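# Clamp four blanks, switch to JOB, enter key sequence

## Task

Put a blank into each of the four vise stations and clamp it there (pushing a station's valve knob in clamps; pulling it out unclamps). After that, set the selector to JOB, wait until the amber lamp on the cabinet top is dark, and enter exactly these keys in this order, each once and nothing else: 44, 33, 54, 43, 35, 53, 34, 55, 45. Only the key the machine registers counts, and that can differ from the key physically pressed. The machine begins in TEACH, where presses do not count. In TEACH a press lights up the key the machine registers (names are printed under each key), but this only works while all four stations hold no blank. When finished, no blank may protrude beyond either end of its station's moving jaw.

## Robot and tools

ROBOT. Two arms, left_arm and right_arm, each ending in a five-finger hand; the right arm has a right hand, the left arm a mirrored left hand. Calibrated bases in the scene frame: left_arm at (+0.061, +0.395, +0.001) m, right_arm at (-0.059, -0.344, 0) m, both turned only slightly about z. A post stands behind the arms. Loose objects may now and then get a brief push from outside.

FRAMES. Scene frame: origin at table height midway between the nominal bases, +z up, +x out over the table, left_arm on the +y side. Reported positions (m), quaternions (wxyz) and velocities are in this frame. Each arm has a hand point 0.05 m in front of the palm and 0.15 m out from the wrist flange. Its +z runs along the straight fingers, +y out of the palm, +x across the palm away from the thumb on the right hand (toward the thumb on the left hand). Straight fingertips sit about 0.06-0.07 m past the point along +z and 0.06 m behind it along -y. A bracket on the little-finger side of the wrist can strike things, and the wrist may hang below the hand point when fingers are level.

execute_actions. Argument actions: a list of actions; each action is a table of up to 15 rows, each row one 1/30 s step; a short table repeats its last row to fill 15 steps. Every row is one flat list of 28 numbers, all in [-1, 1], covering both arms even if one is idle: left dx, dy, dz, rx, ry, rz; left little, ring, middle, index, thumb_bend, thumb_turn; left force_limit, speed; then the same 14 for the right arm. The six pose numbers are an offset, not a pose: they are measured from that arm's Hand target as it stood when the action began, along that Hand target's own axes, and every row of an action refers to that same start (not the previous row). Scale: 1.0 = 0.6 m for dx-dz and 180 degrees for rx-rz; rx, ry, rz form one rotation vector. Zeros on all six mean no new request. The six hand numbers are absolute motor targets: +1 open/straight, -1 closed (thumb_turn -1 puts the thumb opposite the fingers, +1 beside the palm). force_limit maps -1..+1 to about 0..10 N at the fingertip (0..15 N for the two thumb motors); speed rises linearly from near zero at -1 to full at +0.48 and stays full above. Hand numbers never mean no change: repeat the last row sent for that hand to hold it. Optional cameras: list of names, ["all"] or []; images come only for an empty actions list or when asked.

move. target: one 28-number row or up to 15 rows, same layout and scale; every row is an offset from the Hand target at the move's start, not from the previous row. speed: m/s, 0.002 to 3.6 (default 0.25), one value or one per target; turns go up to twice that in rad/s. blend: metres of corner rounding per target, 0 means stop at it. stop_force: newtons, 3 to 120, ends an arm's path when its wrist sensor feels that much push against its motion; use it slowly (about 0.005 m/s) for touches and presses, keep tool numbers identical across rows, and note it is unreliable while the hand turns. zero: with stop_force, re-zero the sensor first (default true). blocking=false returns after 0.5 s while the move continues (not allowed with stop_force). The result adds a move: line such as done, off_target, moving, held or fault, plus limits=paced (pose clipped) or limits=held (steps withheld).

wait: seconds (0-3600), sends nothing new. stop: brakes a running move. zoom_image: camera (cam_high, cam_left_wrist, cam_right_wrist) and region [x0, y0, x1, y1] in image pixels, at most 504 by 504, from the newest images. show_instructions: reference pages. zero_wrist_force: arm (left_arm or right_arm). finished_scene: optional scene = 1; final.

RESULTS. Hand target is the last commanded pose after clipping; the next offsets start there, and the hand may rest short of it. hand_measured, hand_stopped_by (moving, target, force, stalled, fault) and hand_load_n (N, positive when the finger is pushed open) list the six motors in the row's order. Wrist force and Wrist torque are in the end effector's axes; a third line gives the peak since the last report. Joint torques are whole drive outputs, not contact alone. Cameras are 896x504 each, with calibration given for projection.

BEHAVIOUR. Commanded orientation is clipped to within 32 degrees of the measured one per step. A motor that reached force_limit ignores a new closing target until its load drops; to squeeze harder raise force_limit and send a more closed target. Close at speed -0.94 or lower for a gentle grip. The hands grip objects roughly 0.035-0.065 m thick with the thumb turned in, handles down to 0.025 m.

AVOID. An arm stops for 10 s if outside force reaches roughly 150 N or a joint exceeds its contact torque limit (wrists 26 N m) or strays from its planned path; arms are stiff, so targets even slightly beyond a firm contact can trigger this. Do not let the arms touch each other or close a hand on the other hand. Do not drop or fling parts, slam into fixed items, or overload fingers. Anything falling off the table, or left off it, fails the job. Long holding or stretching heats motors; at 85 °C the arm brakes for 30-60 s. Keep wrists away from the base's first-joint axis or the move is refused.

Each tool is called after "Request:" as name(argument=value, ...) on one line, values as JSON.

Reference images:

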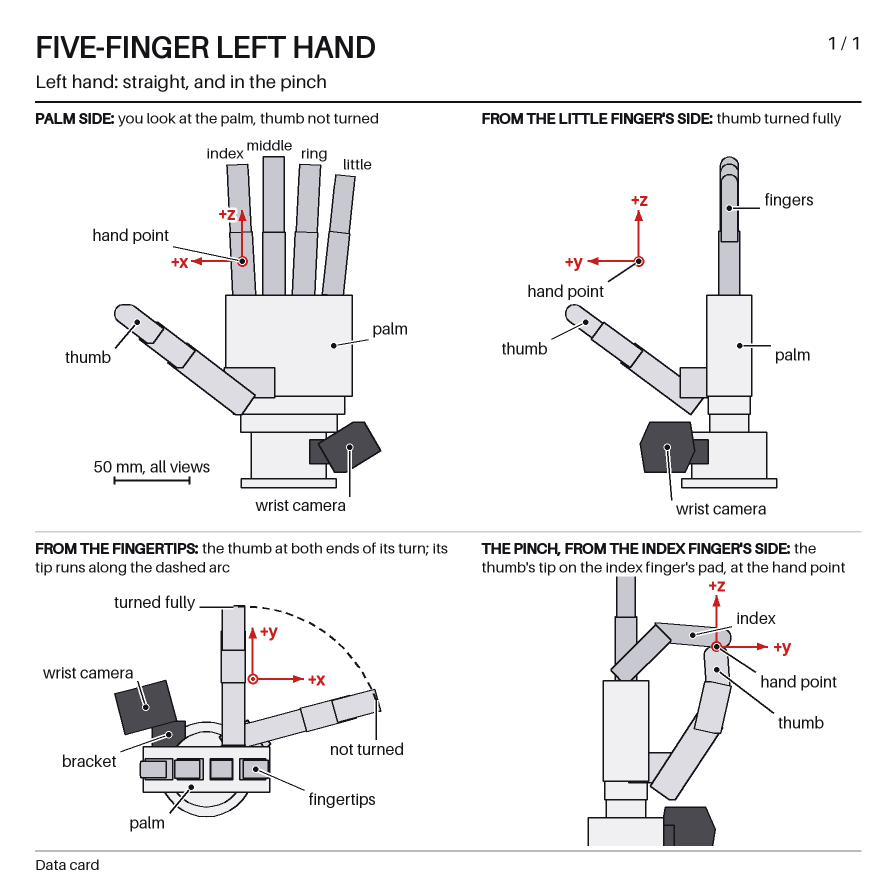

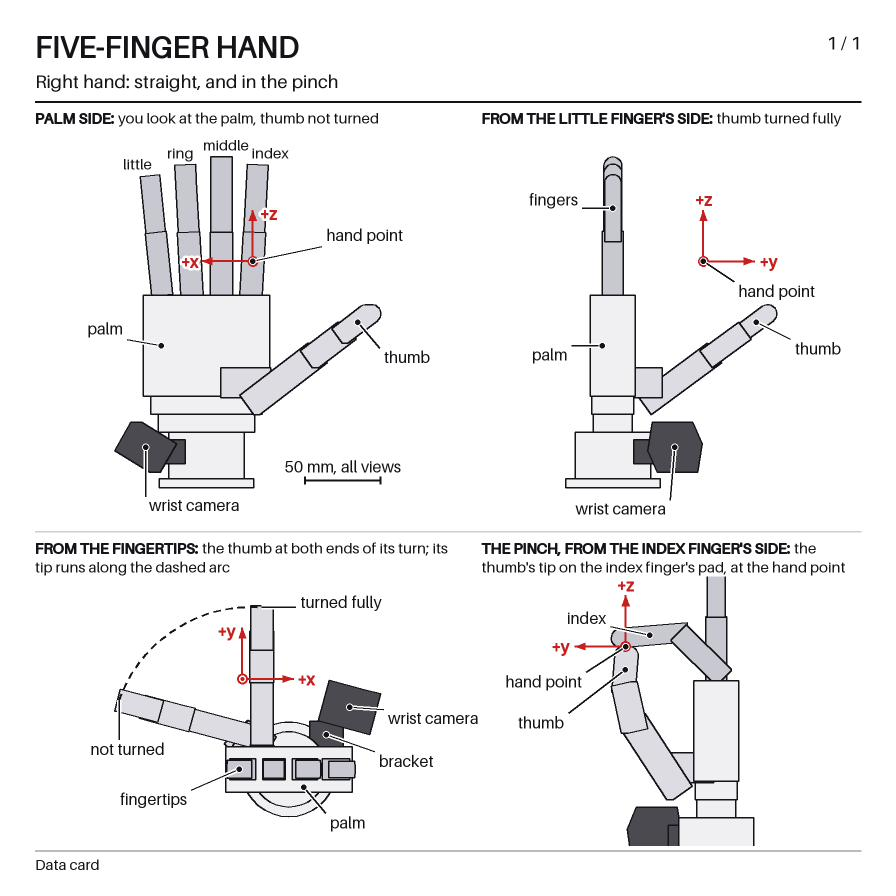

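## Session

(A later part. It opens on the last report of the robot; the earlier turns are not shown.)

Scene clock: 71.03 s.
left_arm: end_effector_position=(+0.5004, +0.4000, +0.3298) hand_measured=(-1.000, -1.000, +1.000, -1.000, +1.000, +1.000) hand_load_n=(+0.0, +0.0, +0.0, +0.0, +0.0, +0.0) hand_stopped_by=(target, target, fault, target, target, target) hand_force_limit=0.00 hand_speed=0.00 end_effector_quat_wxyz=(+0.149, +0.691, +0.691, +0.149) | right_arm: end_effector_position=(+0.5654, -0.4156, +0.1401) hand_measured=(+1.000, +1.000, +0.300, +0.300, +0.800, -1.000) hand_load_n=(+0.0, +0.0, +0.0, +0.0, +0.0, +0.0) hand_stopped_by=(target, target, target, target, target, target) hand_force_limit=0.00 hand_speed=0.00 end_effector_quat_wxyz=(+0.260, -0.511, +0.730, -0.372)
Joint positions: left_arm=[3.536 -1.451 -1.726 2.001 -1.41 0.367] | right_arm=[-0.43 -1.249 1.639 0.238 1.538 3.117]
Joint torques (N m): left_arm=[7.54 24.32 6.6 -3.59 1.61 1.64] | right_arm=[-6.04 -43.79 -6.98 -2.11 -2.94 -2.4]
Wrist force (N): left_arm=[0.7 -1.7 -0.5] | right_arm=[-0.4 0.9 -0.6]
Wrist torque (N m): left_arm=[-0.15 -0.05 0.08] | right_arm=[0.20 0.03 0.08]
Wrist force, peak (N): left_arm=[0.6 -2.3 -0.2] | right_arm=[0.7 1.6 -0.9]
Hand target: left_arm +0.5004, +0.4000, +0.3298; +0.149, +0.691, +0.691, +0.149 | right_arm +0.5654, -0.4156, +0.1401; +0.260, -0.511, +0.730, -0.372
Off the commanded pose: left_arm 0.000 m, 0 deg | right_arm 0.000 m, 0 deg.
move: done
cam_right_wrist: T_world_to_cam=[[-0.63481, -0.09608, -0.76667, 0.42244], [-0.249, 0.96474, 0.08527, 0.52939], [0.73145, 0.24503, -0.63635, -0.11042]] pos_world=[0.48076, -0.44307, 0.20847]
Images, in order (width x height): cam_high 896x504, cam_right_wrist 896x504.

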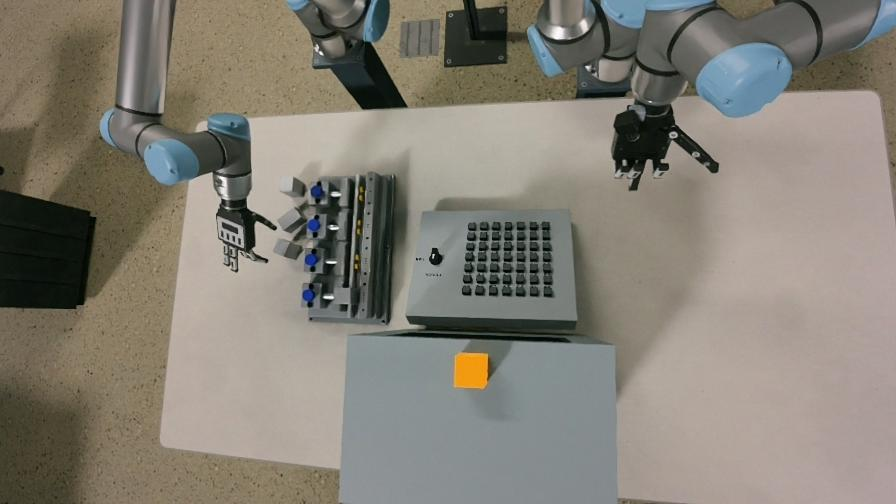

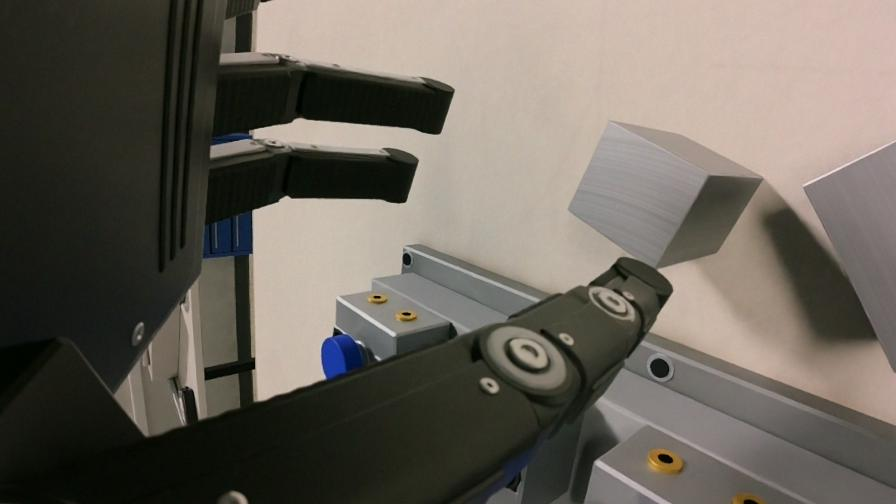

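Request:
move(target=[0,0,0,0,0,0,-1,-1,-1,-1,1,1,0,0, 0.0035,0.111,0.0883,0,0,0,1,1,0.3,0.3,0.8,-1,0,0], speed=0.15)

Request:
move(target=[0,0,0,0,0,0,-1,-1,-1,-1,1,1,0,0, 0,0,0,0,0,0,1,1,0.02,0.02,0.1,-1,0,-0.88], cameras=["cam_right_wrist"])

Scene clock: 72.77 s.
left_arm: end_effector_position=(+0.5004, +0.4000, +0.3298) hand_measured=(-1.000, -1.000, +1.000, -1.000, +1.000, +1.000) hand_load_n=(+0.0, +0.0, +0.0, +0.0, +0.0, +0.0) hand_stopped_by=(target, target, fault, target, target, target) hand_force_limit=0.00 hand_speed=0.00 end_effector_quat_wxyz=(+0.149, +0.691, +0.691, +0.149) | right_arm: end_effector_position=(+0.5681, -0.4189, +0.0552) hand_measured=(+1.000, +1.000, +0.300, +0.300, +0.800, -1.000) hand_load_n=(+0.0, +0.0, +0.5, +0.0, +0.0, +0.0) hand_stopped_by=(target, target, target, target, target, target) hand_force_limit=0.00 hand_speed=0.00 end_effector_quat_wxyz=(+0.260, -0.511, +0.730, -0.372)
Joint positions: left_arm=[3.536 -1.451 -1.726 2.001 -1.41 0.367] | right_arm=[-0.435 -1.147 1.738 0.038 1.534 3.114]
Joint torques (N m): left_arm=[7.31 24.51 6.51 -3.63 1.57 1.64] | right_arm=[-5.66 -25.05 -5.13 -2.16 -2.73 -0.01]
Wrist force (N): left_arm=[0.7 -1.7 -0.4] | right_arm=[-0.6 1.0 -0.4]
Wrist torque (N m): left_arm=[-0.15 -0.04 0.07] | right_arm=[0.22 0.03 0.07]
Wrist force, peak (N): left_arm=[1.1 -1.8 -0.6] | right_arm=[-0.5 1.7 -0.2]
Hand target: left_arm +0.5004, +0.4000, +0.3298; +0.149, +0.691, +0.691, +0.149 | right_arm +0.5682, -0.4189, +0.0550; +0.260, -0.511, +0.730, -0.372
Off the commanded pose: left_arm 0.000 m, 0 deg | right_arm 0.000 m, 0 deg.
move: done

Scene clock: 74.07 s.
left_arm: end_effector_position=(+0.5004, +0.4000, +0.3298) hand_measured=(-1.000, -1.000, +1.000, -1.000, +1.000, +1.000) hand_load_n=(+0.0, +0.0, +0.0, +0.0, +0.0, +0.0) hand_stopped_by=(target, target, fault, target, target, target) hand_force_limit=0.00 hand_speed=0.00 end_effector_quat_wxyz=(+0.149, +0.691, +0.691, +0.149) | right_arm: end_effector_position=(+0.5682, -0.4189, +0.0550) hand_measured=(+1.000, +1.000, +0.022, +0.020, +0.624, -1.000) hand_load_n=(+0.0, +0.0, +5.5, +0.0, +7.0, +0.5) hand_stopped_by=(target, target, force, target, force, target) hand_force_limit=0.00 hand_speed=-0.88 end_effector_quat_wxyz=(+0.260, -0.511, +0.730, -0.372)
Joint positions: left_arm=[3.536 -1.451 -1.726 2.001 -1.41 0.367] | right_arm=[-0.435 -1.147 1.738 0.038 1.534 3.114]
Joint torques (N m): left_arm=[7.4 24.33 7.11 -3.48 1.59 1.64] | right_arm=[-5.87 -26.06 -7.1 -0.88 -2.67 1.28]
Wrist force (N): left_arm=[0.7 -2.0 -0.5] | right_arm=[-0.6 -1.1 -4.1]
Wrist torque (N m): left_arm=[-0.19 -0.05 0.09] | right_arm=[0.18 0.11 0.02]
Wrist force, peak (N): left_arm=[0.6 -2.1 -0.5] | right_arm=[-0.8 -1.4 -4.7]
Hand target: left_arm +0.5004, +0.4000, +0.3298; +0.149, +0.691, +0.691, +0.149 | right_arm +0.5682, -0.4189, +0.0550; +0.260, -0.511, +0.730, -0.372
Off the commanded pose: left_arm 0.000 m, 0 deg | right_arm 0.000 m, 0 deg.
move: done
cam_right_wrist: T_world_to_cam=[[-0.63481, -0.09608, -0.76667, 0.35874], [-0.249, 0.96474, 0.08527, 0.54051], [0.73145, 0.24503, -0.63635, -0.16575]] pos_world=[0.48356, -0.44638, 0.12347]

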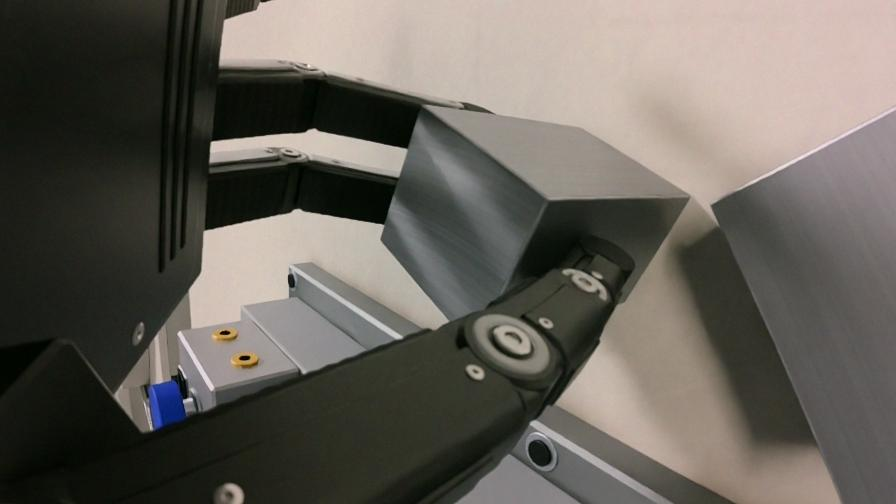

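Request:
move(target=[0,0,0,0,0,0,-1,-1,-1,-1,1,1,0,0, 0,0,0,0,0,0,1,1,-0.2,-0.2,0.08,-1,0,-0.9], cameras=["cam_right_wrist"])

Scene clock: 74.70 s.
left_arm: end_effector_position=(+0.5004, +0.4000, +0.3298) hand_measured=(-1.000, -1.000, +1.000, -1.000, +1.000, +1.000) hand_load_n=(+0.0, +0.0, +0.0, +0.0, +0.0, +0.0) hand_stopped_by=(target, target, fault, target, target, target) hand_force_limit=0.00 hand_speed=0.00 end_effector_quat_wxyz=(+0.149, +0.691, +0.691, +0.149) | right_arm: end_effector_position=(+0.5682, -0.4189, +0.0550) hand_measured=(+1.000, +1.000, +0.022, -0.006, +0.624, -1.000) hand_load_n=(+0.0, -0.5, +4.5, +5.0, +9.0, +0.0) hand_stopped_by=(target, target, force, force, force, target) hand_force_limit=0.00 hand_speed=-0.90 end_effector_quat_wxyz=(+0.260, -0.511, +0.730, -0.372)
Joint positions: left_arm=[3.536 -1.451 -1.726 2.001 -1.41 0.367] | right_arm=[-0.435 -1.147 1.738 0.038 1.534 3.114]
Joint torques (N m): left_arm=[7.6 24.16 6.64 -3.49 1.61 1.58] | right_arm=[-4.55 -28.68 -8.33 0.37 -2.41 1.31]
Wrist force (N): left_arm=[1.0 -2.0 -0.5] | right_arm=[-0.5 1.3 -0.6]
Wrist torque (N m): left_arm=[-0.20 -0.09 0.10] | right_arm=[0.25 0.04 0.06]
Wrist force, peak (N): left_arm=[1.0 -2.0 -0.5] | right_arm=[-0.8 -1.1 -4.2]
Hand target: left_arm +0.5004, +0.4000, +0.3298; +0.149, +0.691, +0.691, +0.149 | right_arm +0.5682, -0.4189, +0.0550; +0.260, -0.511, +0.730, -0.372
Off the commanded pose: left_arm 0.000 m, 0 deg | right_arm 0.000 m, 0 deg.
move: done
cam_right_wrist: T_world_to_cam=[[-0.63481, -0.09608, -0.76667, 0.35874], [-0.249, 0.96474, 0.08527, 0.54051], [0.73145, 0.24503, -0.63635, -0.16575]] pos_world=[0.48356, -0.44638, 0.12347]

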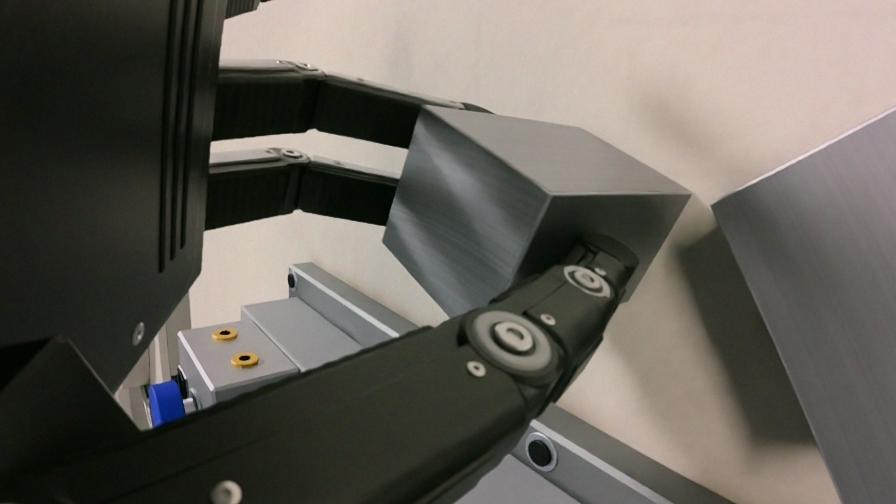

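Request:
move(target=[[0,0,0,0,0,0,-1,-1,-1,-1,1,1,0,0, 0,-0.182,-0.1323,0,0,0,1,1,-0.2,-0.2,0.08,-1,0,-0.9],[0,0,0,0,0,0,-1,-1,-1,-1,1,1,0,0, -0.346,-0.1423,-0.1868,0,-0.0944,-0.0686,1,1,-0.2,-0.2,0.08,-1,0,-0.9],[0,0,0,0,0,0,-1,-1,-1,-1,1,1,0,0, -0.346,-0.0978,-0.1545,0,-0.0944,-0.0686,1,1,-0.2,-0.2,0.08,-1,0,-0.9]], speed=[0.12,0.2,0.1], blend=[0.02,0.01,0], cameras=["cam_right_wrist"])

Request:
zoom_image(camera="cam_right_wrist", region=[540, 60, 896, 360])

Scene clock: 78.33 s.
left_arm: end_effector_position=(+0.5004, +0.4000, +0.3298) hand_measured=(-1.000, -1.000, +1.000, -1.000, +1.000, +1.000) hand_load_n=(+0.0, +0.0, +0.0, +0.0, +0.0, +0.0) hand_stopped_by=(target, target, fault, target, target, target) hand_force_limit=0.00 hand_speed=0.00 end_effector_quat_wxyz=(+0.149, +0.691, +0.691, +0.149) | right_arm: end_effector_position=(+0.6011, -0.2098, +0.1570) hand_measured=(+1.000, +1.000, +0.022, -0.006, +0.624, -1.000) hand_load_n=(+0.0, +0.0, +5.0, +5.0, +9.0, +0.0) hand_stopped_by=(target, target, force, force, force, target) hand_force_limit=0.00 hand_speed=-0.90 end_effector_quat_wxyz=(-0.324, +0.636, -0.624, +0.319)
Joint positions: left_arm=[3.536 -1.451 -1.726 2.001 -1.41 0.367] | right_arm=[-0.108 -1.159 1.466 0.323 1.502 3.091]
Joint torques (N m): left_arm=[7.93 24.36 6.61 -3.56 1.7 1.56] | right_arm=[7.11 -29.43 -9.39 -2.38 -0.06 0.98]
Wrist force (N): left_arm=[0.9 -1.4 -0.4] | right_arm=[-0.2 3.4 0.8]
Wrist torque (N m): left_arm=[-0.11 -0.08 0.08] | right_arm=[0.35 -0.06 0.13]
Wrist force, peak (N): left_arm=[0.5 -2.2 -0.5] | right_arm=[-0.5 4.3 1.5]
Hand target: left_arm +0.5004, +0.4000, +0.3298; +0.149, +0.691, +0.691, +0.149 | right_arm +0.6011, -0.2099, +0.1569; -0.324, +0.636, -0.624, +0.319
Off the commanded pose: left_arm 0.000 m, 0 deg | right_arm 0.000 m, 0 deg.
move: done
cam_right_wrist: T_world_to_cam=[[-0.55839, -0.31752, -0.76641, 0.38536], [-0.57835, 0.81133, 0.08524, 0.50415], [0.59474, 0.49085, -0.63667, -0.0424]] pos_world=[0.53197, -0.26586, 0.22537]

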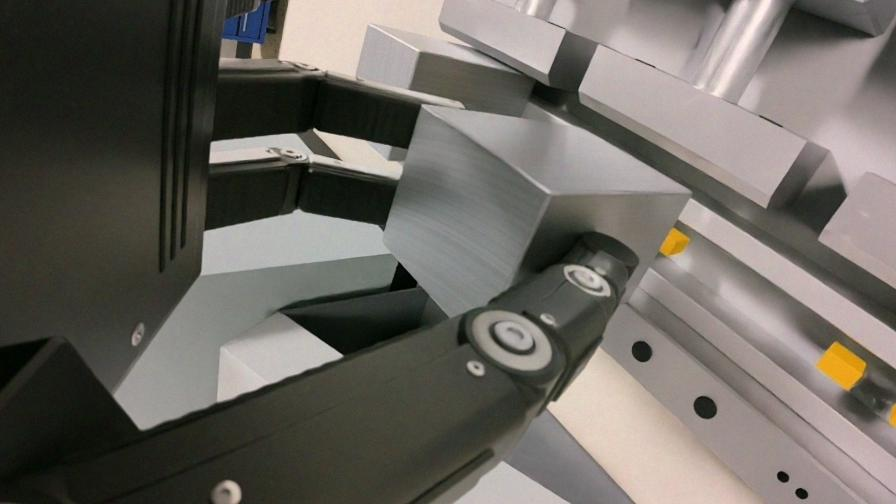

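Scaled by 1.416 from the camera's image (finer frame: 1280x720).

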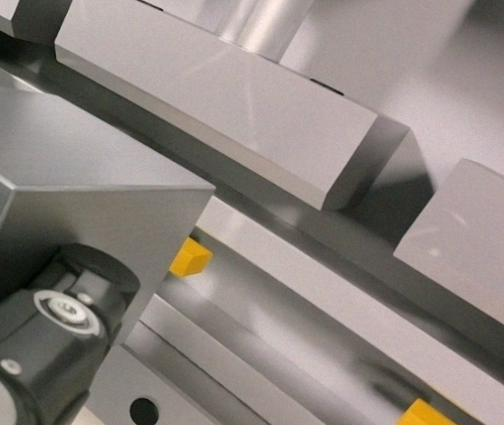

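Request:
move(target=[0,0,0,0,0,0,-1,-1,-1,-1,1,1,0,0, 0,0.0499,0.0363,0,0,0,1,1,-0.2,-0.2,0.08,-1,0,-0.9], speed=0.02, stop_force=4, cameras=["cam_right_wrist"])

Scene clock: 81.40 s.
left_arm: end_effector_position=(+0.5004, +0.4000, +0.3298) hand_measured=(-1.000, -1.000, +1.000, -1.000, +1.000, +1.000) hand_load_n=(+0.0, +0.0, +0.0, +0.0, +0.0, +0.0) hand_stopped_by=(target, target, fault, target, target, target) hand_force_limit=0.00 hand_speed=0.00 end_effector_quat_wxyz=(+0.149, +0.691, +0.691, +0.149) | right_arm: end_effector_position=(+0.6011, -0.2099, +0.1254) hand_measured=(+1.000, +1.000, +0.022, -0.006, +0.624, -1.000) hand_load_n=(+0.0, +0.0, +5.5, +4.5, +9.0, +0.0) hand_stopped_by=(target, target, force, force, force, target) hand_force_limit=0.00 hand_speed=-0.90 end_effector_quat_wxyz=(-0.324, +0.636, -0.624, +0.319)
Joint positions: left_arm=[3.536 -1.451 -1.726 2.001 -1.41 0.367] | right_arm=[-0.108 -1.134 1.514 0.249 1.503 3.091]
Joint torques (N m): left_arm=[7.44 24.4 6.36 -3.57 1.67 1.58] | right_arm=[-1.3 -50.52 -33.56 2.29 1.07 -1.46]
Wrist force (N): left_arm=[0.7 -1.8 -0.7] | right_arm=[0.0 3.2 -0.1]
Wrist torque (N m): left_arm=[-0.16 -0.05 0.09] | right_arm=[0.40 -0.06 0.12]
Wrist force, peak (N): left_arm=[0.8 -2.0 -0.5] | right_arm=[-0.7 -4.5 -9.0]
Hand target: left_arm +0.5004, +0.4000, +0.3298; +0.149, +0.691, +0.691, +0.149 | right_arm +0.6011, -0.2099, +0.1254; -0.324, +0.636, -0.624, +0.319 (not the last commanded pose)
Off the commanded pose: left_arm 0.000 m, 0 deg | right_arm 0.006 m, 0 deg.
move: contact (right_arm)
cam_right_wrist: T_world_to_cam=[[-0.55845, -0.31736, -0.76643, 0.36129], [-0.57822, 0.81141, 0.08533, 0.50677], [0.59481, 0.49082, -0.63663, -0.06251]] pos_world=[0.53197, -0.26586, 0.19387]

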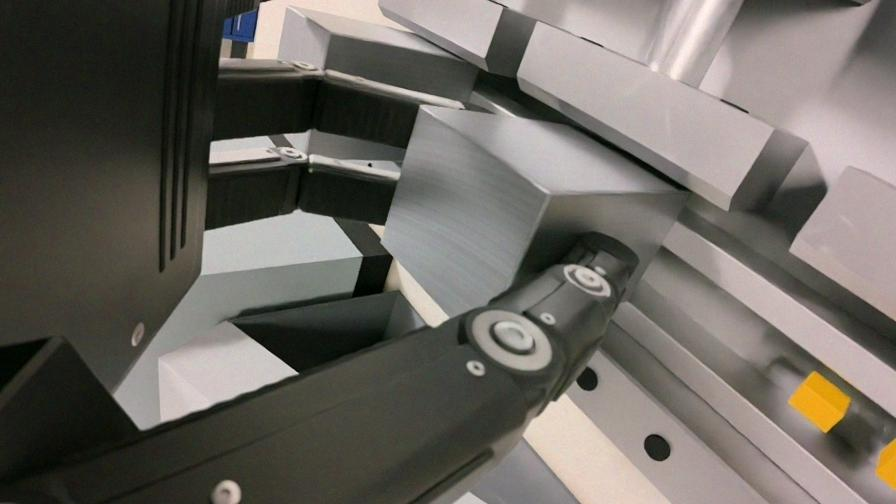

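Request:
move(target=[[0,0,0,0,0,0,-1,-1,-1,-1,1,1,0,0, 0,0.0011,0.0008,0,0,0,1,1,-0.2,-0.2,0.08,-1,0,-0.9],[0,0,0,0,0,0,-1,-1,-1,-1,1,1,0,0, 0,0.0011,0.0008,0,0,0,1,1,0.2,0.2,1,-1,0,-0.6]], speed=0.02, cameras=["cam_right_wrist"])

Scene clock: 82.93 s.
left_arm: end_effector_position=(+0.5004, +0.4000, +0.3298) hand_measured=(-1.000, -1.000, +1.000, -1.000, +1.000, +1.000) hand_load_n=(+0.0, +0.0, +0.0, +0.0, +0.0, +0.0) hand_stopped_by=(target, target, fault, target, target, target) hand_force_limit=0.00 hand_speed=0.00 end_effector_quat_wxyz=(+0.149, +0.691, +0.691, +0.149) | right_arm: end_effector_position=(+0.6011, -0.2099, +0.1245) hand_measured=(+1.000, +1.000, +0.200, +0.200, +1.000, -1.000) hand_load_n=(+0.0, +0.0, +0.0, +0.0, +0.0, +0.0) hand_stopped_by=(target, target, target, target, target, target) hand_force_limit=0.00 hand_speed=-0.60 end_effector_quat_wxyz=(-0.324, +0.636, -0.624, +0.319)
Joint positions: left_arm=[3.536 -1.451 -1.726 2.001 -1.41 0.367] | right_arm=[-0.108 -1.133 1.516 0.247 1.503 3.091]
Joint torques (N m): left_arm=[7.74 24.28 6.84 -3.55 1.63 1.54] | right_arm=[2.08 -36.16 -17.61 -0.72 0.69 -1.38]
Wrist force (N): left_arm=[0.5 -1.9 -0.5] | right_arm=[-0.2 1.3 -0.7]
Wrist torque (N m): left_arm=[-0.18 -0.02 0.07] | right_arm=[0.25 -0.02 0.06]
Wrist force, peak (N): left_arm=[0.7 -1.9 -0.8] | right_arm=[-0.4 -5.9 -5.4]
Hand target: left_arm +0.5004, +0.4000, +0.3298; +0.149, +0.691, +0.691, +0.149 | right_arm +0.6011, -0.2099, +0.1246; -0.324, +0.636, -0.624, +0.319
Off the commanded pose: left_arm 0.000 m, 0 deg | right_arm 0.000 m, 0 deg.
move: done
cam_right_wrist: T_world_to_cam=[[-0.55853, -0.31733, -0.76639, 0.36064], [-0.57821, 0.8114, 0.08542, 0.50682], [0.59474, 0.49084, -0.63667, -0.06303]] pos_world=[0.53197, -0.26586, 0.19297]

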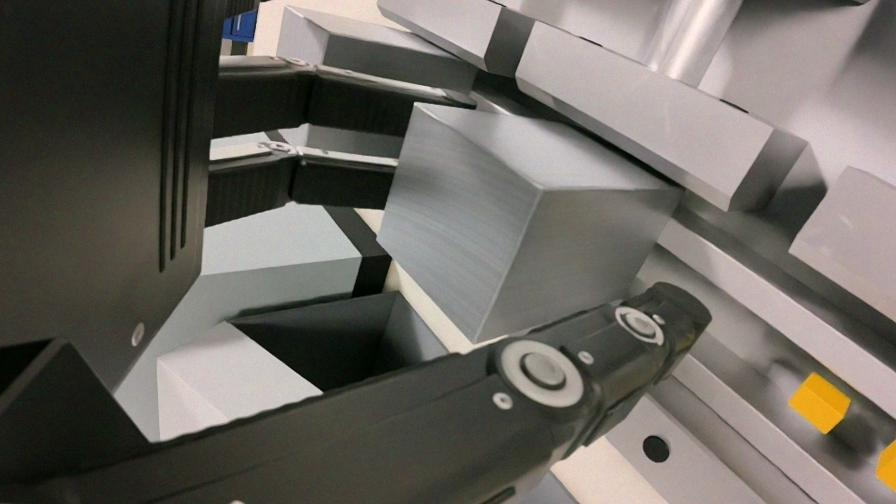

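Request:
move(target=[[0,0,0,0,0,0,-1,-1,-1,-1,1,1,0,0, 0,-0.1011,-0.0735,0,0,0,1,1,0.2,0.2,1,-1,0,0],[0,0,0,0,0,0,-1,-1,-1,-1,1,1,0,0, 0.332,0.1333,-0.1705,0,-0.1618,-0.1176,1,1,0.3,0.3,0.8,-1,0,0]], speed=[0.15,0.25], blend=[0.02,0], cameras=["cam_right_wrist","cam_high"])

Request:
zoom_image(camera="cam_right_wrist", region=[540, 90, 800, 350])

Request:
zoom_image(camera="cam_high", region=[260, 160, 400, 330])

Scene clock: 87.30 s.
left_arm: end_effector_position=(+0.5004, +0.4000, +0.3298) hand_measured=(-1.000, -1.000, +1.000, -1.000, +1.000, +1.000) hand_load_n=(+0.0, +0.0, +0.0, +0.0, +0.0, -0.5) hand_stopped_by=(target, target, fault, target, target, target) hand_force_limit=0.00 hand_speed=0.00 end_effector_quat_wxyz=(+0.149, +0.691, +0.691, +0.149) | right_arm: end_effector_position=(+0.4748, -0.4113, +0.1201) hand_measured=(+1.000, +1.000, +0.300, +0.300, +0.800, -1.000) hand_load_n=(+0.0, +0.0, +0.0, +0.0, +0.0, +0.0) hand_stopped_by=(target, target, target, target, target, target) hand_force_limit=0.00 hand_speed=0.00 end_effector_quat_wxyz=(-0.406, +0.798, -0.397, +0.203)
Joint positions: left_arm=[3.536 -1.451 -1.726 2.001 -1.41 0.367] | right_arm=[-0.765 -1.087 1.611 0.779 0.656 1.903]
Joint torques (N m): left_arm=[7.78 24.26 6.68 -3.64 1.49 1.52] | right_arm=[-6.5 -26.88 -29.61 4.57 -4.06 -2.39]
Wrist force (N): left_arm=[0.7 -1.7 -0.6] | right_arm=[-0.2 1.4 -0.7]
Wrist torque (N m): left_arm=[-0.14 -0.05 0.07] | right_arm=[0.25 -0.02 0.17]
Wrist force, peak (N): left_arm=[0.8 -2.2 -1.1] | right_arm=[0.2 2.4 -1.4]
Hand target: left_arm +0.5004, +0.4000, +0.3298; +0.149, +0.691, +0.691, +0.149 | right_arm +0.4748, -0.4113, +0.1201; -0.406, +0.798, -0.397, +0.203
Off the commanded pose: left_arm 0.000 m, 0 deg | right_arm 0.000 m, 0 deg.
move: done
cam_right_wrist: T_world_to_cam=[[-0.26543, -0.58534, -0.76611, -0.02664], [-0.94474, 0.31645, 0.08554, 0.56818], [0.19237, 0.74649, -0.63699, 0.40437]] pos_world=[0.45193, -0.49725, 0.18857]
Images, in order (width x height): cam_high 896x504, cam_right_wrist 896x504.

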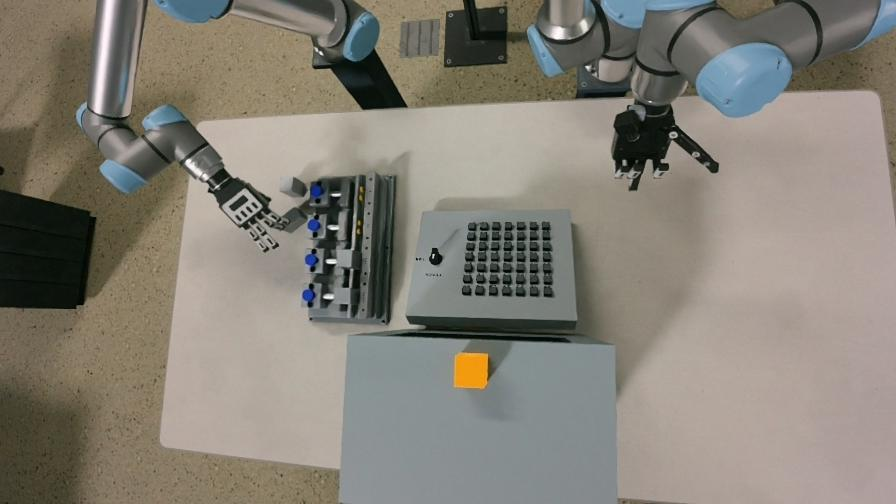

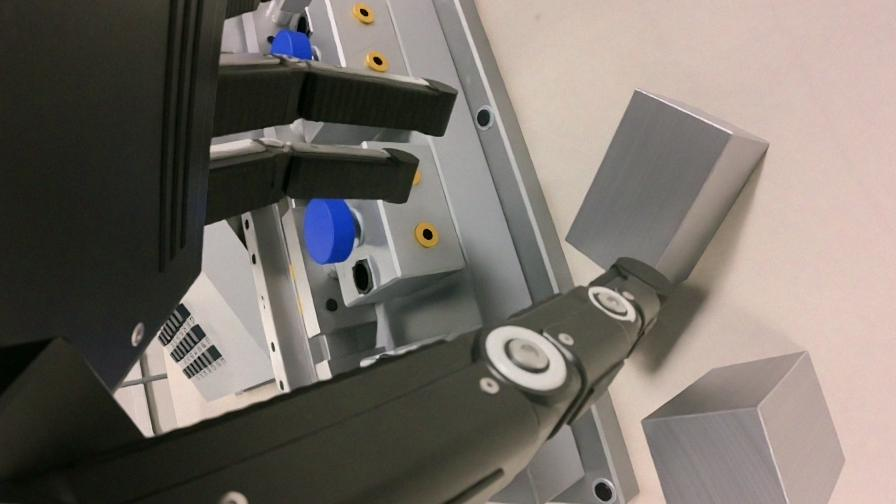

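Scaled by 1.938 from the camera's image (finer frame: 1280x720).

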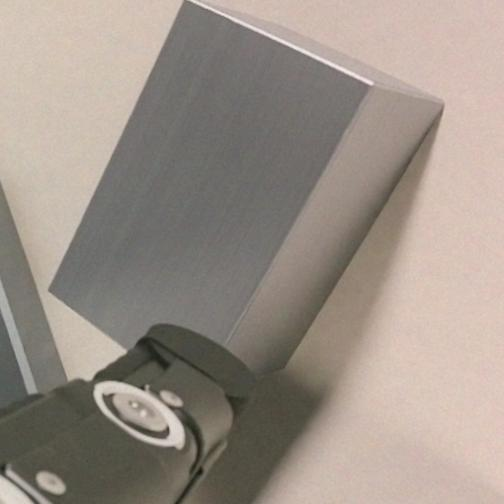

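Scaled by 2.965 from the camera's image (finer frame: 1280x720).

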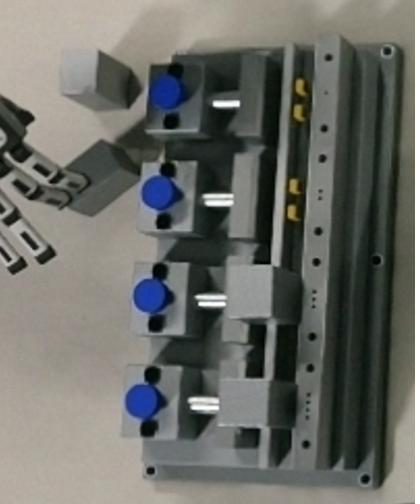

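Request:
move(target=[0,0,0,0,0,0,-1,-1,-1,-1,1,1,0,0, 0.0057,0.1043,0.086,0,0,0,1,1,0.3,0.3,0.8,-1,0,0], speed=0.06, stop_force=6, cameras=["cam_right_wrist"])

Scene clock: 90.07 s.
left_arm: end_effector_position=(+0.5004, +0.4000, +0.3298) hand_measured=(-1.000, -1.000, +1.000, -1.000, +1.000, +1.000) hand_load_n=(+0.0, +0.0, +0.0, +0.0, +0.0, +0.5) hand_stopped_by=(target, target, fault, target, target, target) hand_force_limit=0.00 hand_speed=0.00 end_effector_quat_wxyz=(+0.149, +0.691, +0.691, +0.149) | right_arm: end_effector_position=(+0.4809, -0.4111, +0.0392) hand_measured=(+1.000, +1.000, +0.300, +0.300, +0.800, -1.000) hand_load_n=(+0.0, +0.0, +0.0, +0.0, +0.0, +0.0) hand_stopped_by=(target, target, target, target, target, target) hand_force_limit=0.00 hand_speed=0.00 end_effector_quat_wxyz=(-0.406, +0.798, -0.397, +0.203)
Joint positions: left_arm=[3.536 -1.451 -1.726 2.001 -1.41 0.367] | right_arm=[-0.756 -0.969 1.661 0.599 0.658 1.918]
Joint torques (N m): left_arm=[7.3 24.18 6.66 -3.54 1.62 1.44] | right_arm=[7.91 -27.82 -1.89 -0.02 1.52 2.06]
Wrist force (N): left_arm=[0.7 -1.7 -0.4] | right_arm=[-0.2 1.4 -0.7]
Wrist torque (N m): left_arm=[-0.16 -0.05 0.08] | right_arm=[0.26 0.01 0.05]
Wrist force, peak (N): left_arm=[0.7 -2.1 -0.3] | right_arm=[-0.5 1.6 -1.1]
Hand target: left_arm +0.5004, +0.4000, +0.3298; +0.149, +0.691, +0.691, +0.149 | right_arm +0.4809, -0.4111, +0.0392; -0.406, +0.798, -0.397, +0.203
Off the commanded pose: left_arm 0.000 m, 0 deg | right_arm 0.000 m, 0 deg.
move: done
cam_right_wrist: T_world_to_cam=[[-0.26543, -0.58534, -0.76611, -0.08691], [-0.94474, 0.31645, 0.08554, 0.5807], [0.19237, 0.74649, -0.63699, 0.35153]] pos_world=[0.45793, -0.49705, 0.10767]

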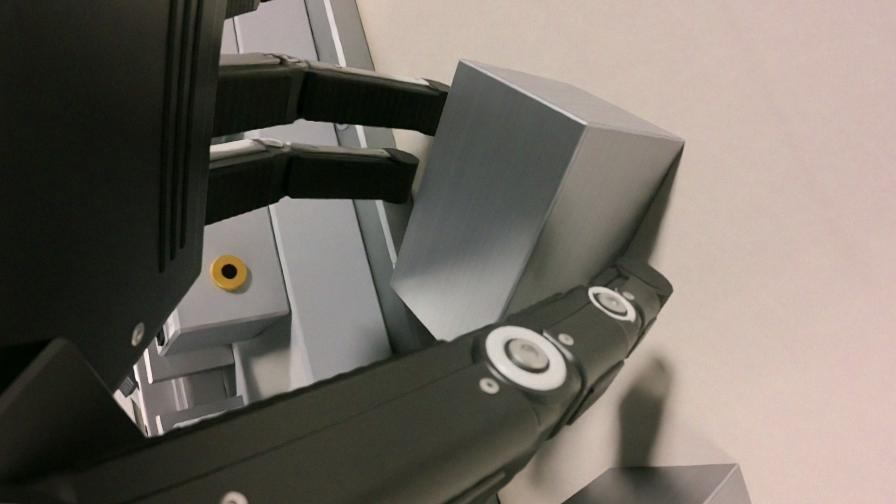

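Request:
move(target=[0,0,0,0,0,0,-1,-1,-1,-1,1,1,0,0, 0,0,0,0,0,0,1,1,0.02,0.02,0.1,-1,0,-0.88])

Request:
move(target=[0,0,0,0,0,0,-1,-1,-1,-1,1,1,0,0, 0,0,0,0,0,0,1,1,-0.2,-0.2,0.08,-1,0,-0.9], cameras=["cam_right_wrist"])

Scene clock: 91.93 s.
left_arm: end_effector_position=(+0.5004, +0.4000, +0.3298) hand_measured=(-1.000, -1.000, +1.000, -1.000, +1.000, +1.000) hand_load_n=(+0.0, +0.0, +0.0, +0.0, +0.0, +0.0) hand_stopped_by=(target, target, fault, target, target, target) hand_force_limit=0.00 hand_speed=0.00 end_effector_quat_wxyz=(+0.149, +0.691, +0.691, +0.149) | right_arm: end_effector_position=(+0.4809, -0.4111, +0.0391) hand_measured=(+1.000, +1.000, +0.020, +0.020, +0.548, -1.000) hand_load_n=(+0.0, +0.0, +5.5, +0.0, +7.0, +1.5) hand_stopped_by=(target, target, target, target, force, target) hand_force_limit=0.00 hand_speed=-0.88 end_effector_quat_wxyz=(-0.406, +0.798, -0.397, +0.203)
Joint positions: left_arm=[3.536 -1.451 -1.726 2.001 -1.41 0.367] | right_arm=[-0.756 -0.969 1.661 0.599 0.658 1.918]
Joint torques (N m): left_arm=[7.26 24.12 6.94 -3.6 1.62 1.51] | right_arm=[6.17 -29.98 -3 0.15 0.69 1.83]
Wrist force (N): left_arm=[0.8 -1.6 -0.5] | right_arm=[-0.8 -1.2 -4.3]
Wrist torque (N m): left_arm=[-0.14 -0.05 0.09] | right_arm=[0.20 0.12 -0.03]
Wrist force, peak (N): left_arm=[0.7 -2.1 -0.7] | right_arm=[-1.0 -1.5 -4.8]
Hand target: left_arm +0.5004, +0.4000, +0.3298; +0.149, +0.691, +0.691, +0.149 | right_arm +0.4809, -0.4111, +0.0392; -0.406, +0.798, -0.397, +0.203
Off the commanded pose: left_arm 0.000 m, 0 deg | right_arm 0.000 m, 0 deg.
move: done

Scene clock: 92.43 s.
left_arm: end_effector_position=(+0.5004, +0.4000, +0.3298) hand_measured=(-1.000, -1.000, +1.000, -1.000, +1.000, +1.000) hand_load_n=(+0.0, +0.0, +0.0, +0.0, +0.0, +0.0) hand_stopped_by=(target, target, fault, target, target, target) hand_force_limit=0.00 hand_speed=0.00 end_effector_quat_wxyz=(+0.149, +0.691, +0.691, +0.149) | right_arm: end_effector_position=(+0.4809, -0.4111, +0.0391) hand_measured=(+1.000, +1.000, +0.020, -0.006, +0.550, -1.000) hand_load_n=(+0.0, +0.0, +4.5, +5.0, +9.0, +0.5) hand_stopped_by=(target, target, force, force, force, target) hand_force_limit=0.00 hand_speed=-0.90 end_effector_quat_wxyz=(-0.406, +0.798, -0.397, +0.203)
Joint positions: left_arm=[3.536 -1.451 -1.726 2.001 -1.41 0.367] | right_arm=[-0.756 -0.969 1.661 0.599 0.658 1.918]
Joint torques (N m): left_arm=[7.85 24 7.3 -3.52 1.53 1.45] | right_arm=[6.89 -29.98 -3.1 0.24 0.07 1.82]
Wrist force (N): left_arm=[0.7 -1.8 -1.0] | right_arm=[-0.1 1.7 -0.5]
Wrist torque (N m): left_arm=[-0.13 -0.06 0.07] | right_arm=[0.30 0.01 0.02]
Wrist force, peak (N): left_arm=[0.7 -2.1 -0.8] | right_arm=[-0.9 -1.5 -4.3]
Hand target: left_arm +0.5004, +0.4000, +0.3298; +0.149, +0.691, +0.691, +0.149 | right_arm +0.4809, -0.4111, +0.0392; -0.406, +0.798, -0.397, +0.203
Off the commanded pose: left_arm 0.000 m, 0 deg | right_arm 0.000 m, 0 deg.
move: done
cam_right_wrist: T_world_to_cam=[[-0.26544, -0.58539, -0.76607, -0.08693], [-0.94474, 0.31645, 0.08553, 0.58071], [0.19236, 0.74644, -0.63704, 0.35152]] pos_world=[0.45792, -0.49705, 0.10767]

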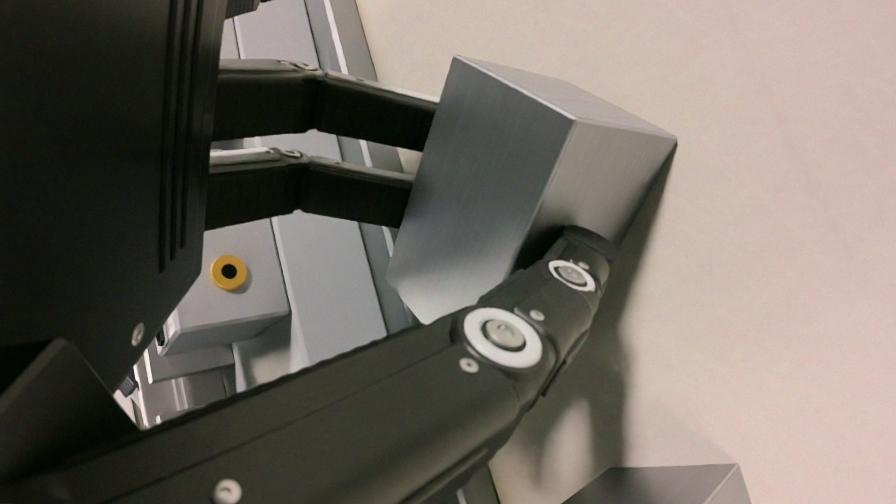

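Request:
move(target=[[0,0,0,0,0,0,-1,-1,-1,-1,1,1,0,0, 0,-0.1834,-0.1332,0,0,0,1,1,-0.2,-0.2,0.08,-1,0,-0.9],[0,0,0,0,0,0,-1,-1,-1,-1,1,1,0,0, -0.2405,-0.311,0.0427,0,-0.2337,-0.1698,1,1,-0.2,-0.2,0.08,-1,0,-0.9],[0,0,0,0,0,0,-1,-1,-1,-1,1,1,0,0, -0.2405,-0.2625,0.0778,0,-0.2337,-0.1698,1,1,-0.2,-0.2,0.08,-1,0,-0.9]], speed=[0.12,0.2,0.1], blend=[0.02,0.01,0], cameras=["cam_right_wrist","cam_high"])

Request:
zoom_image(camera="cam_right_wrist", region=[540, 60, 896, 360])

Scene clock: 97.30 s.
left_arm: end_effector_position=(+0.5004, +0.4000, +0.3298) hand_measured=(-1.000, -1.000, +1.000, -1.000, +1.000, +1.000) hand_load_n=(+0.0, +0.0, +0.0, +0.0, +0.0, +0.0) hand_stopped_by=(target, target, fault, target, target, target) hand_force_limit=0.00 hand_speed=0.00 end_effector_quat_wxyz=(+0.149, +0.691, +0.691, +0.149) | right_arm: end_effector_position=(+0.4981, -0.2174, +0.1391) hand_measured=(+1.000, +1.000, +0.020, -0.006, +0.550, -1.000) hand_load_n=(+0.0, +0.0, +5.0, +5.0, +8.5, +0.0) hand_stopped_by=(target, target, force, force, force, target) hand_force_limit=0.00 hand_speed=-0.90 end_effector_quat_wxyz=(-0.454, +0.891, -0.008, +0.004)
Joint positions: left_arm=[3.536 -1.451 -1.726 2.001 -1.41 0.367] | right_arm=[-0.34 -0.77 1.187 1.519 0.682 1.113]
Joint torques (N m): left_arm=[7.53 24.07 6.83 -3.49 1.51 1.4] | right_arm=[7.34 -38.74 -4.57 1.03 1.46 -2.34]
Wrist force (N): left_arm=[0.6 -1.6 -0.7] | right_arm=[0.1 3.7 0.4]
Wrist torque (N m): left_arm=[-0.13 -0.05 0.08] | right_arm=[0.35 -0.05 0.18]
Wrist force, peak (N): left_arm=[1.1 -1.9 -0.5] | right_arm=[-0.2 4.5 0.9]
Hand target: left_arm +0.5004, +0.4000, +0.3298; +0.149, +0.691, +0.691, +0.149 | right_arm +0.4981, -0.2173, +0.1390; -0.454, +0.891, -0.008, +0.004
Off the commanded pose: left_arm 0.000 m, 0 deg | right_arm 0.000 m, 0 deg.
move: done
cam_right_wrist: T_world_to_cam=[[0.29734, -0.57, -0.76596, -0.16929], [-0.83102, -0.5495, 0.08632, 0.28214], [-0.47009, 0.61086, -0.63707, 0.56774]] pos_world=[0.55169, -0.28827, 0.20767]
Images, in order (width x height): cam_high 896x504, cam_right_wrist 896x504.

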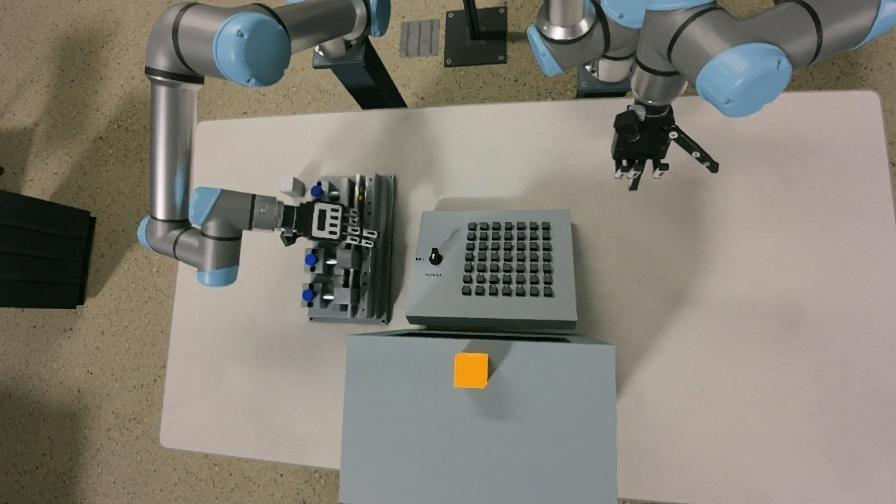

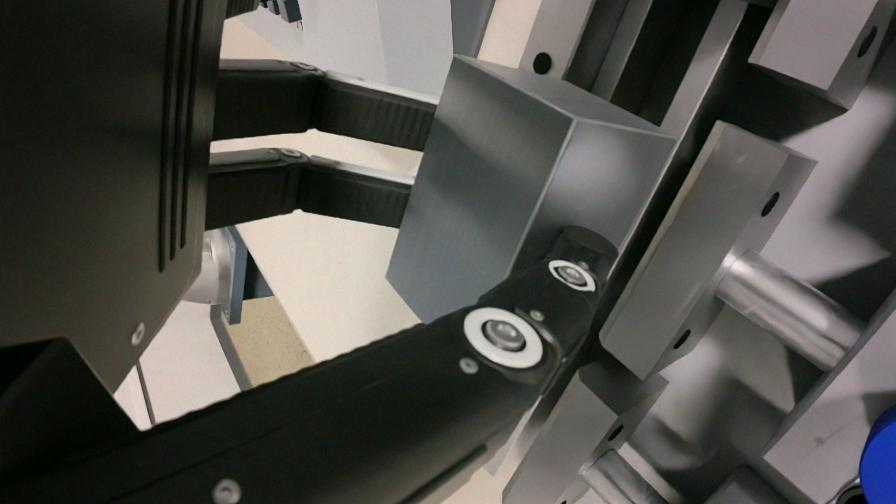

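Scaled by 1.416 from the camera's image (finer frame: 1280x720).

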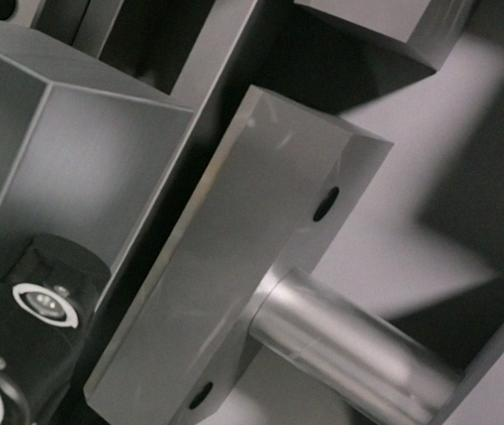

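Request:
move(target=[0,0,0,0,0,0,-1,-1,-1,-1,1,1,0,0, 0.0025,0.0258,0.0238,0,0,0,1,1,-0.2,-0.2,0.08,-1,0,-0.9], speed=0.03, stop_force=4, cameras=["cam_right_wrist","cam_high"])

Request:
zoom_image(camera="cam_right_wrist", region=[380, 0, 780, 400])

Request:
zoom_image(camera="cam_high", region=[300, 180, 400, 280])

Scene clock: 99.53 s.
left_arm: end_effector_position=(+0.5004, +0.4000, +0.3298) hand_measured=(-1.000, -1.000, +1.000, -1.000, +1.000, +1.000) hand_load_n=(+0.5, +0.0, +0.0, +0.0, -0.5, +0.0) hand_stopped_by=(target, target, fault, target, target, target) hand_force_limit=0.00 hand_speed=0.00 end_effector_quat_wxyz=(+0.149, +0.691, +0.691, +0.149) | right_arm: end_effector_position=(+0.4996, -0.2149, +0.1180) hand_measured=(+1.000, +1.000, +0.020, -0.006, +0.550, -1.000) hand_load_n=(+0.0, +0.0, +5.0, +5.0, +8.5, +0.0) hand_stopped_by=(target, target, force, force, force, target) hand_force_limit=0.00 hand_speed=-0.90 end_effector_quat_wxyz=(-0.454, +0.891, -0.008, +0.004)
Joint positions: left_arm=[3.536 -1.451 -1.726 2.001 -1.41 0.367] | right_arm=[-0.335 -0.744 1.197 1.478 0.68 1.12]
Joint torques (N m): left_arm=[7.36 23.92 7.24 -3.48 1.61 1.44] | right_arm=[7.94 -39.06 -5.2 0.93 -4.29 1.89]
Wrist force (N): left_arm=[0.9 -1.5 -0.1] | right_arm=[0.1 3.5 0.5]
Wrist torque (N m): left_arm=[-0.15 -0.07 0.08] | right_arm=[0.32 -0.05 0.09]
Wrist force, peak (N): left_arm=[0.9 -2.0 -0.4] | right_arm=[-0.3 4.1 0.6]
Hand target: left_arm +0.5004, +0.4000, +0.3298; +0.149, +0.691, +0.691, +0.149 | right_arm +0.4996, -0.2149, +0.1180; -0.454, +0.891, -0.008, +0.004
Off the commanded pose: left_arm 0.000 m, 0 deg | right_arm 0.000 m, 0 deg.
move: done
cam_right_wrist: T_world_to_cam=[[0.29737, -0.57003, -0.76592, -0.18456], [-0.831, -0.54953, 0.08635, 0.28649], [-0.47012, 0.6108, -0.63711, 0.55354]] pos_world=[0.55319, -0.28587, 0.18657]
Images, in order (width x height): cam_high 896x504, cam_right_wrist 896x504.

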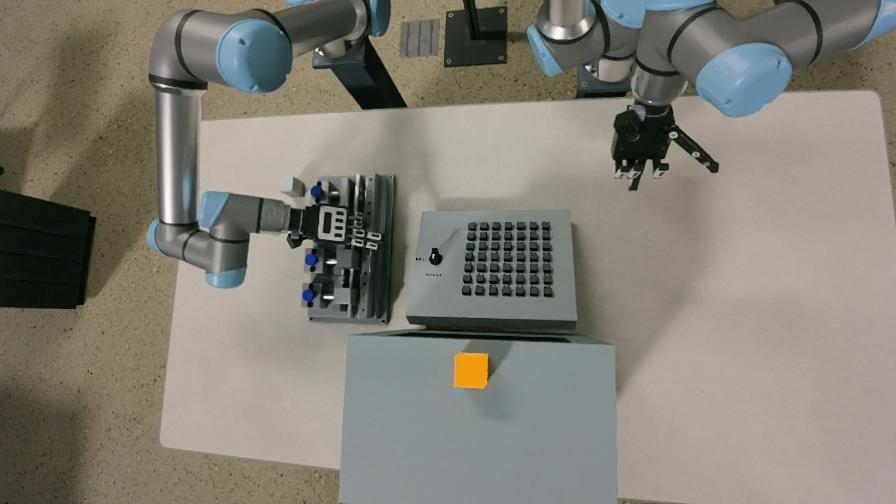

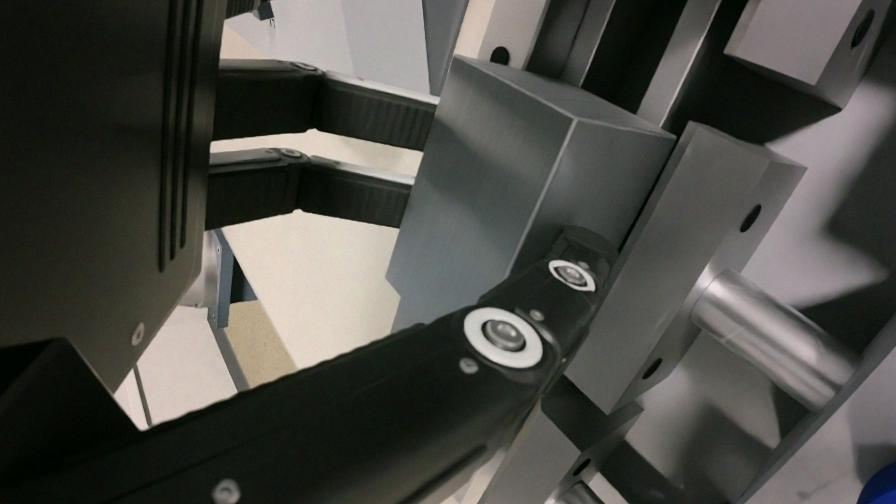

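Scaled by 1.260 from the camera's image (finer frame: 1280x720).

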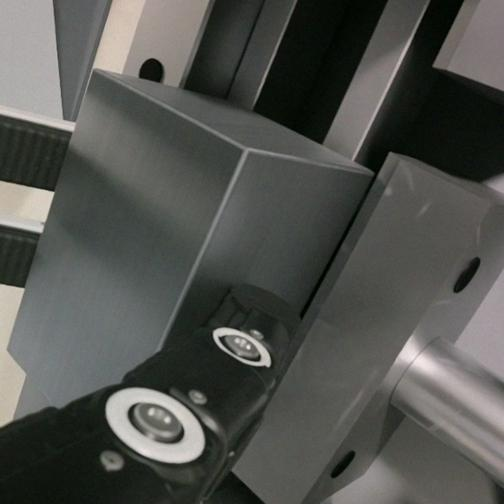

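Scaled by 5.040 from the camera's image (finer frame: 1280x720).

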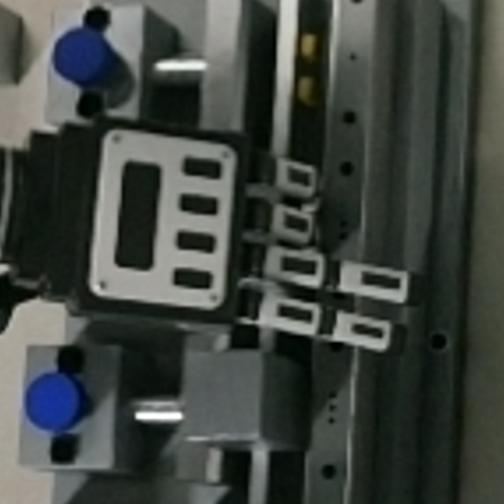

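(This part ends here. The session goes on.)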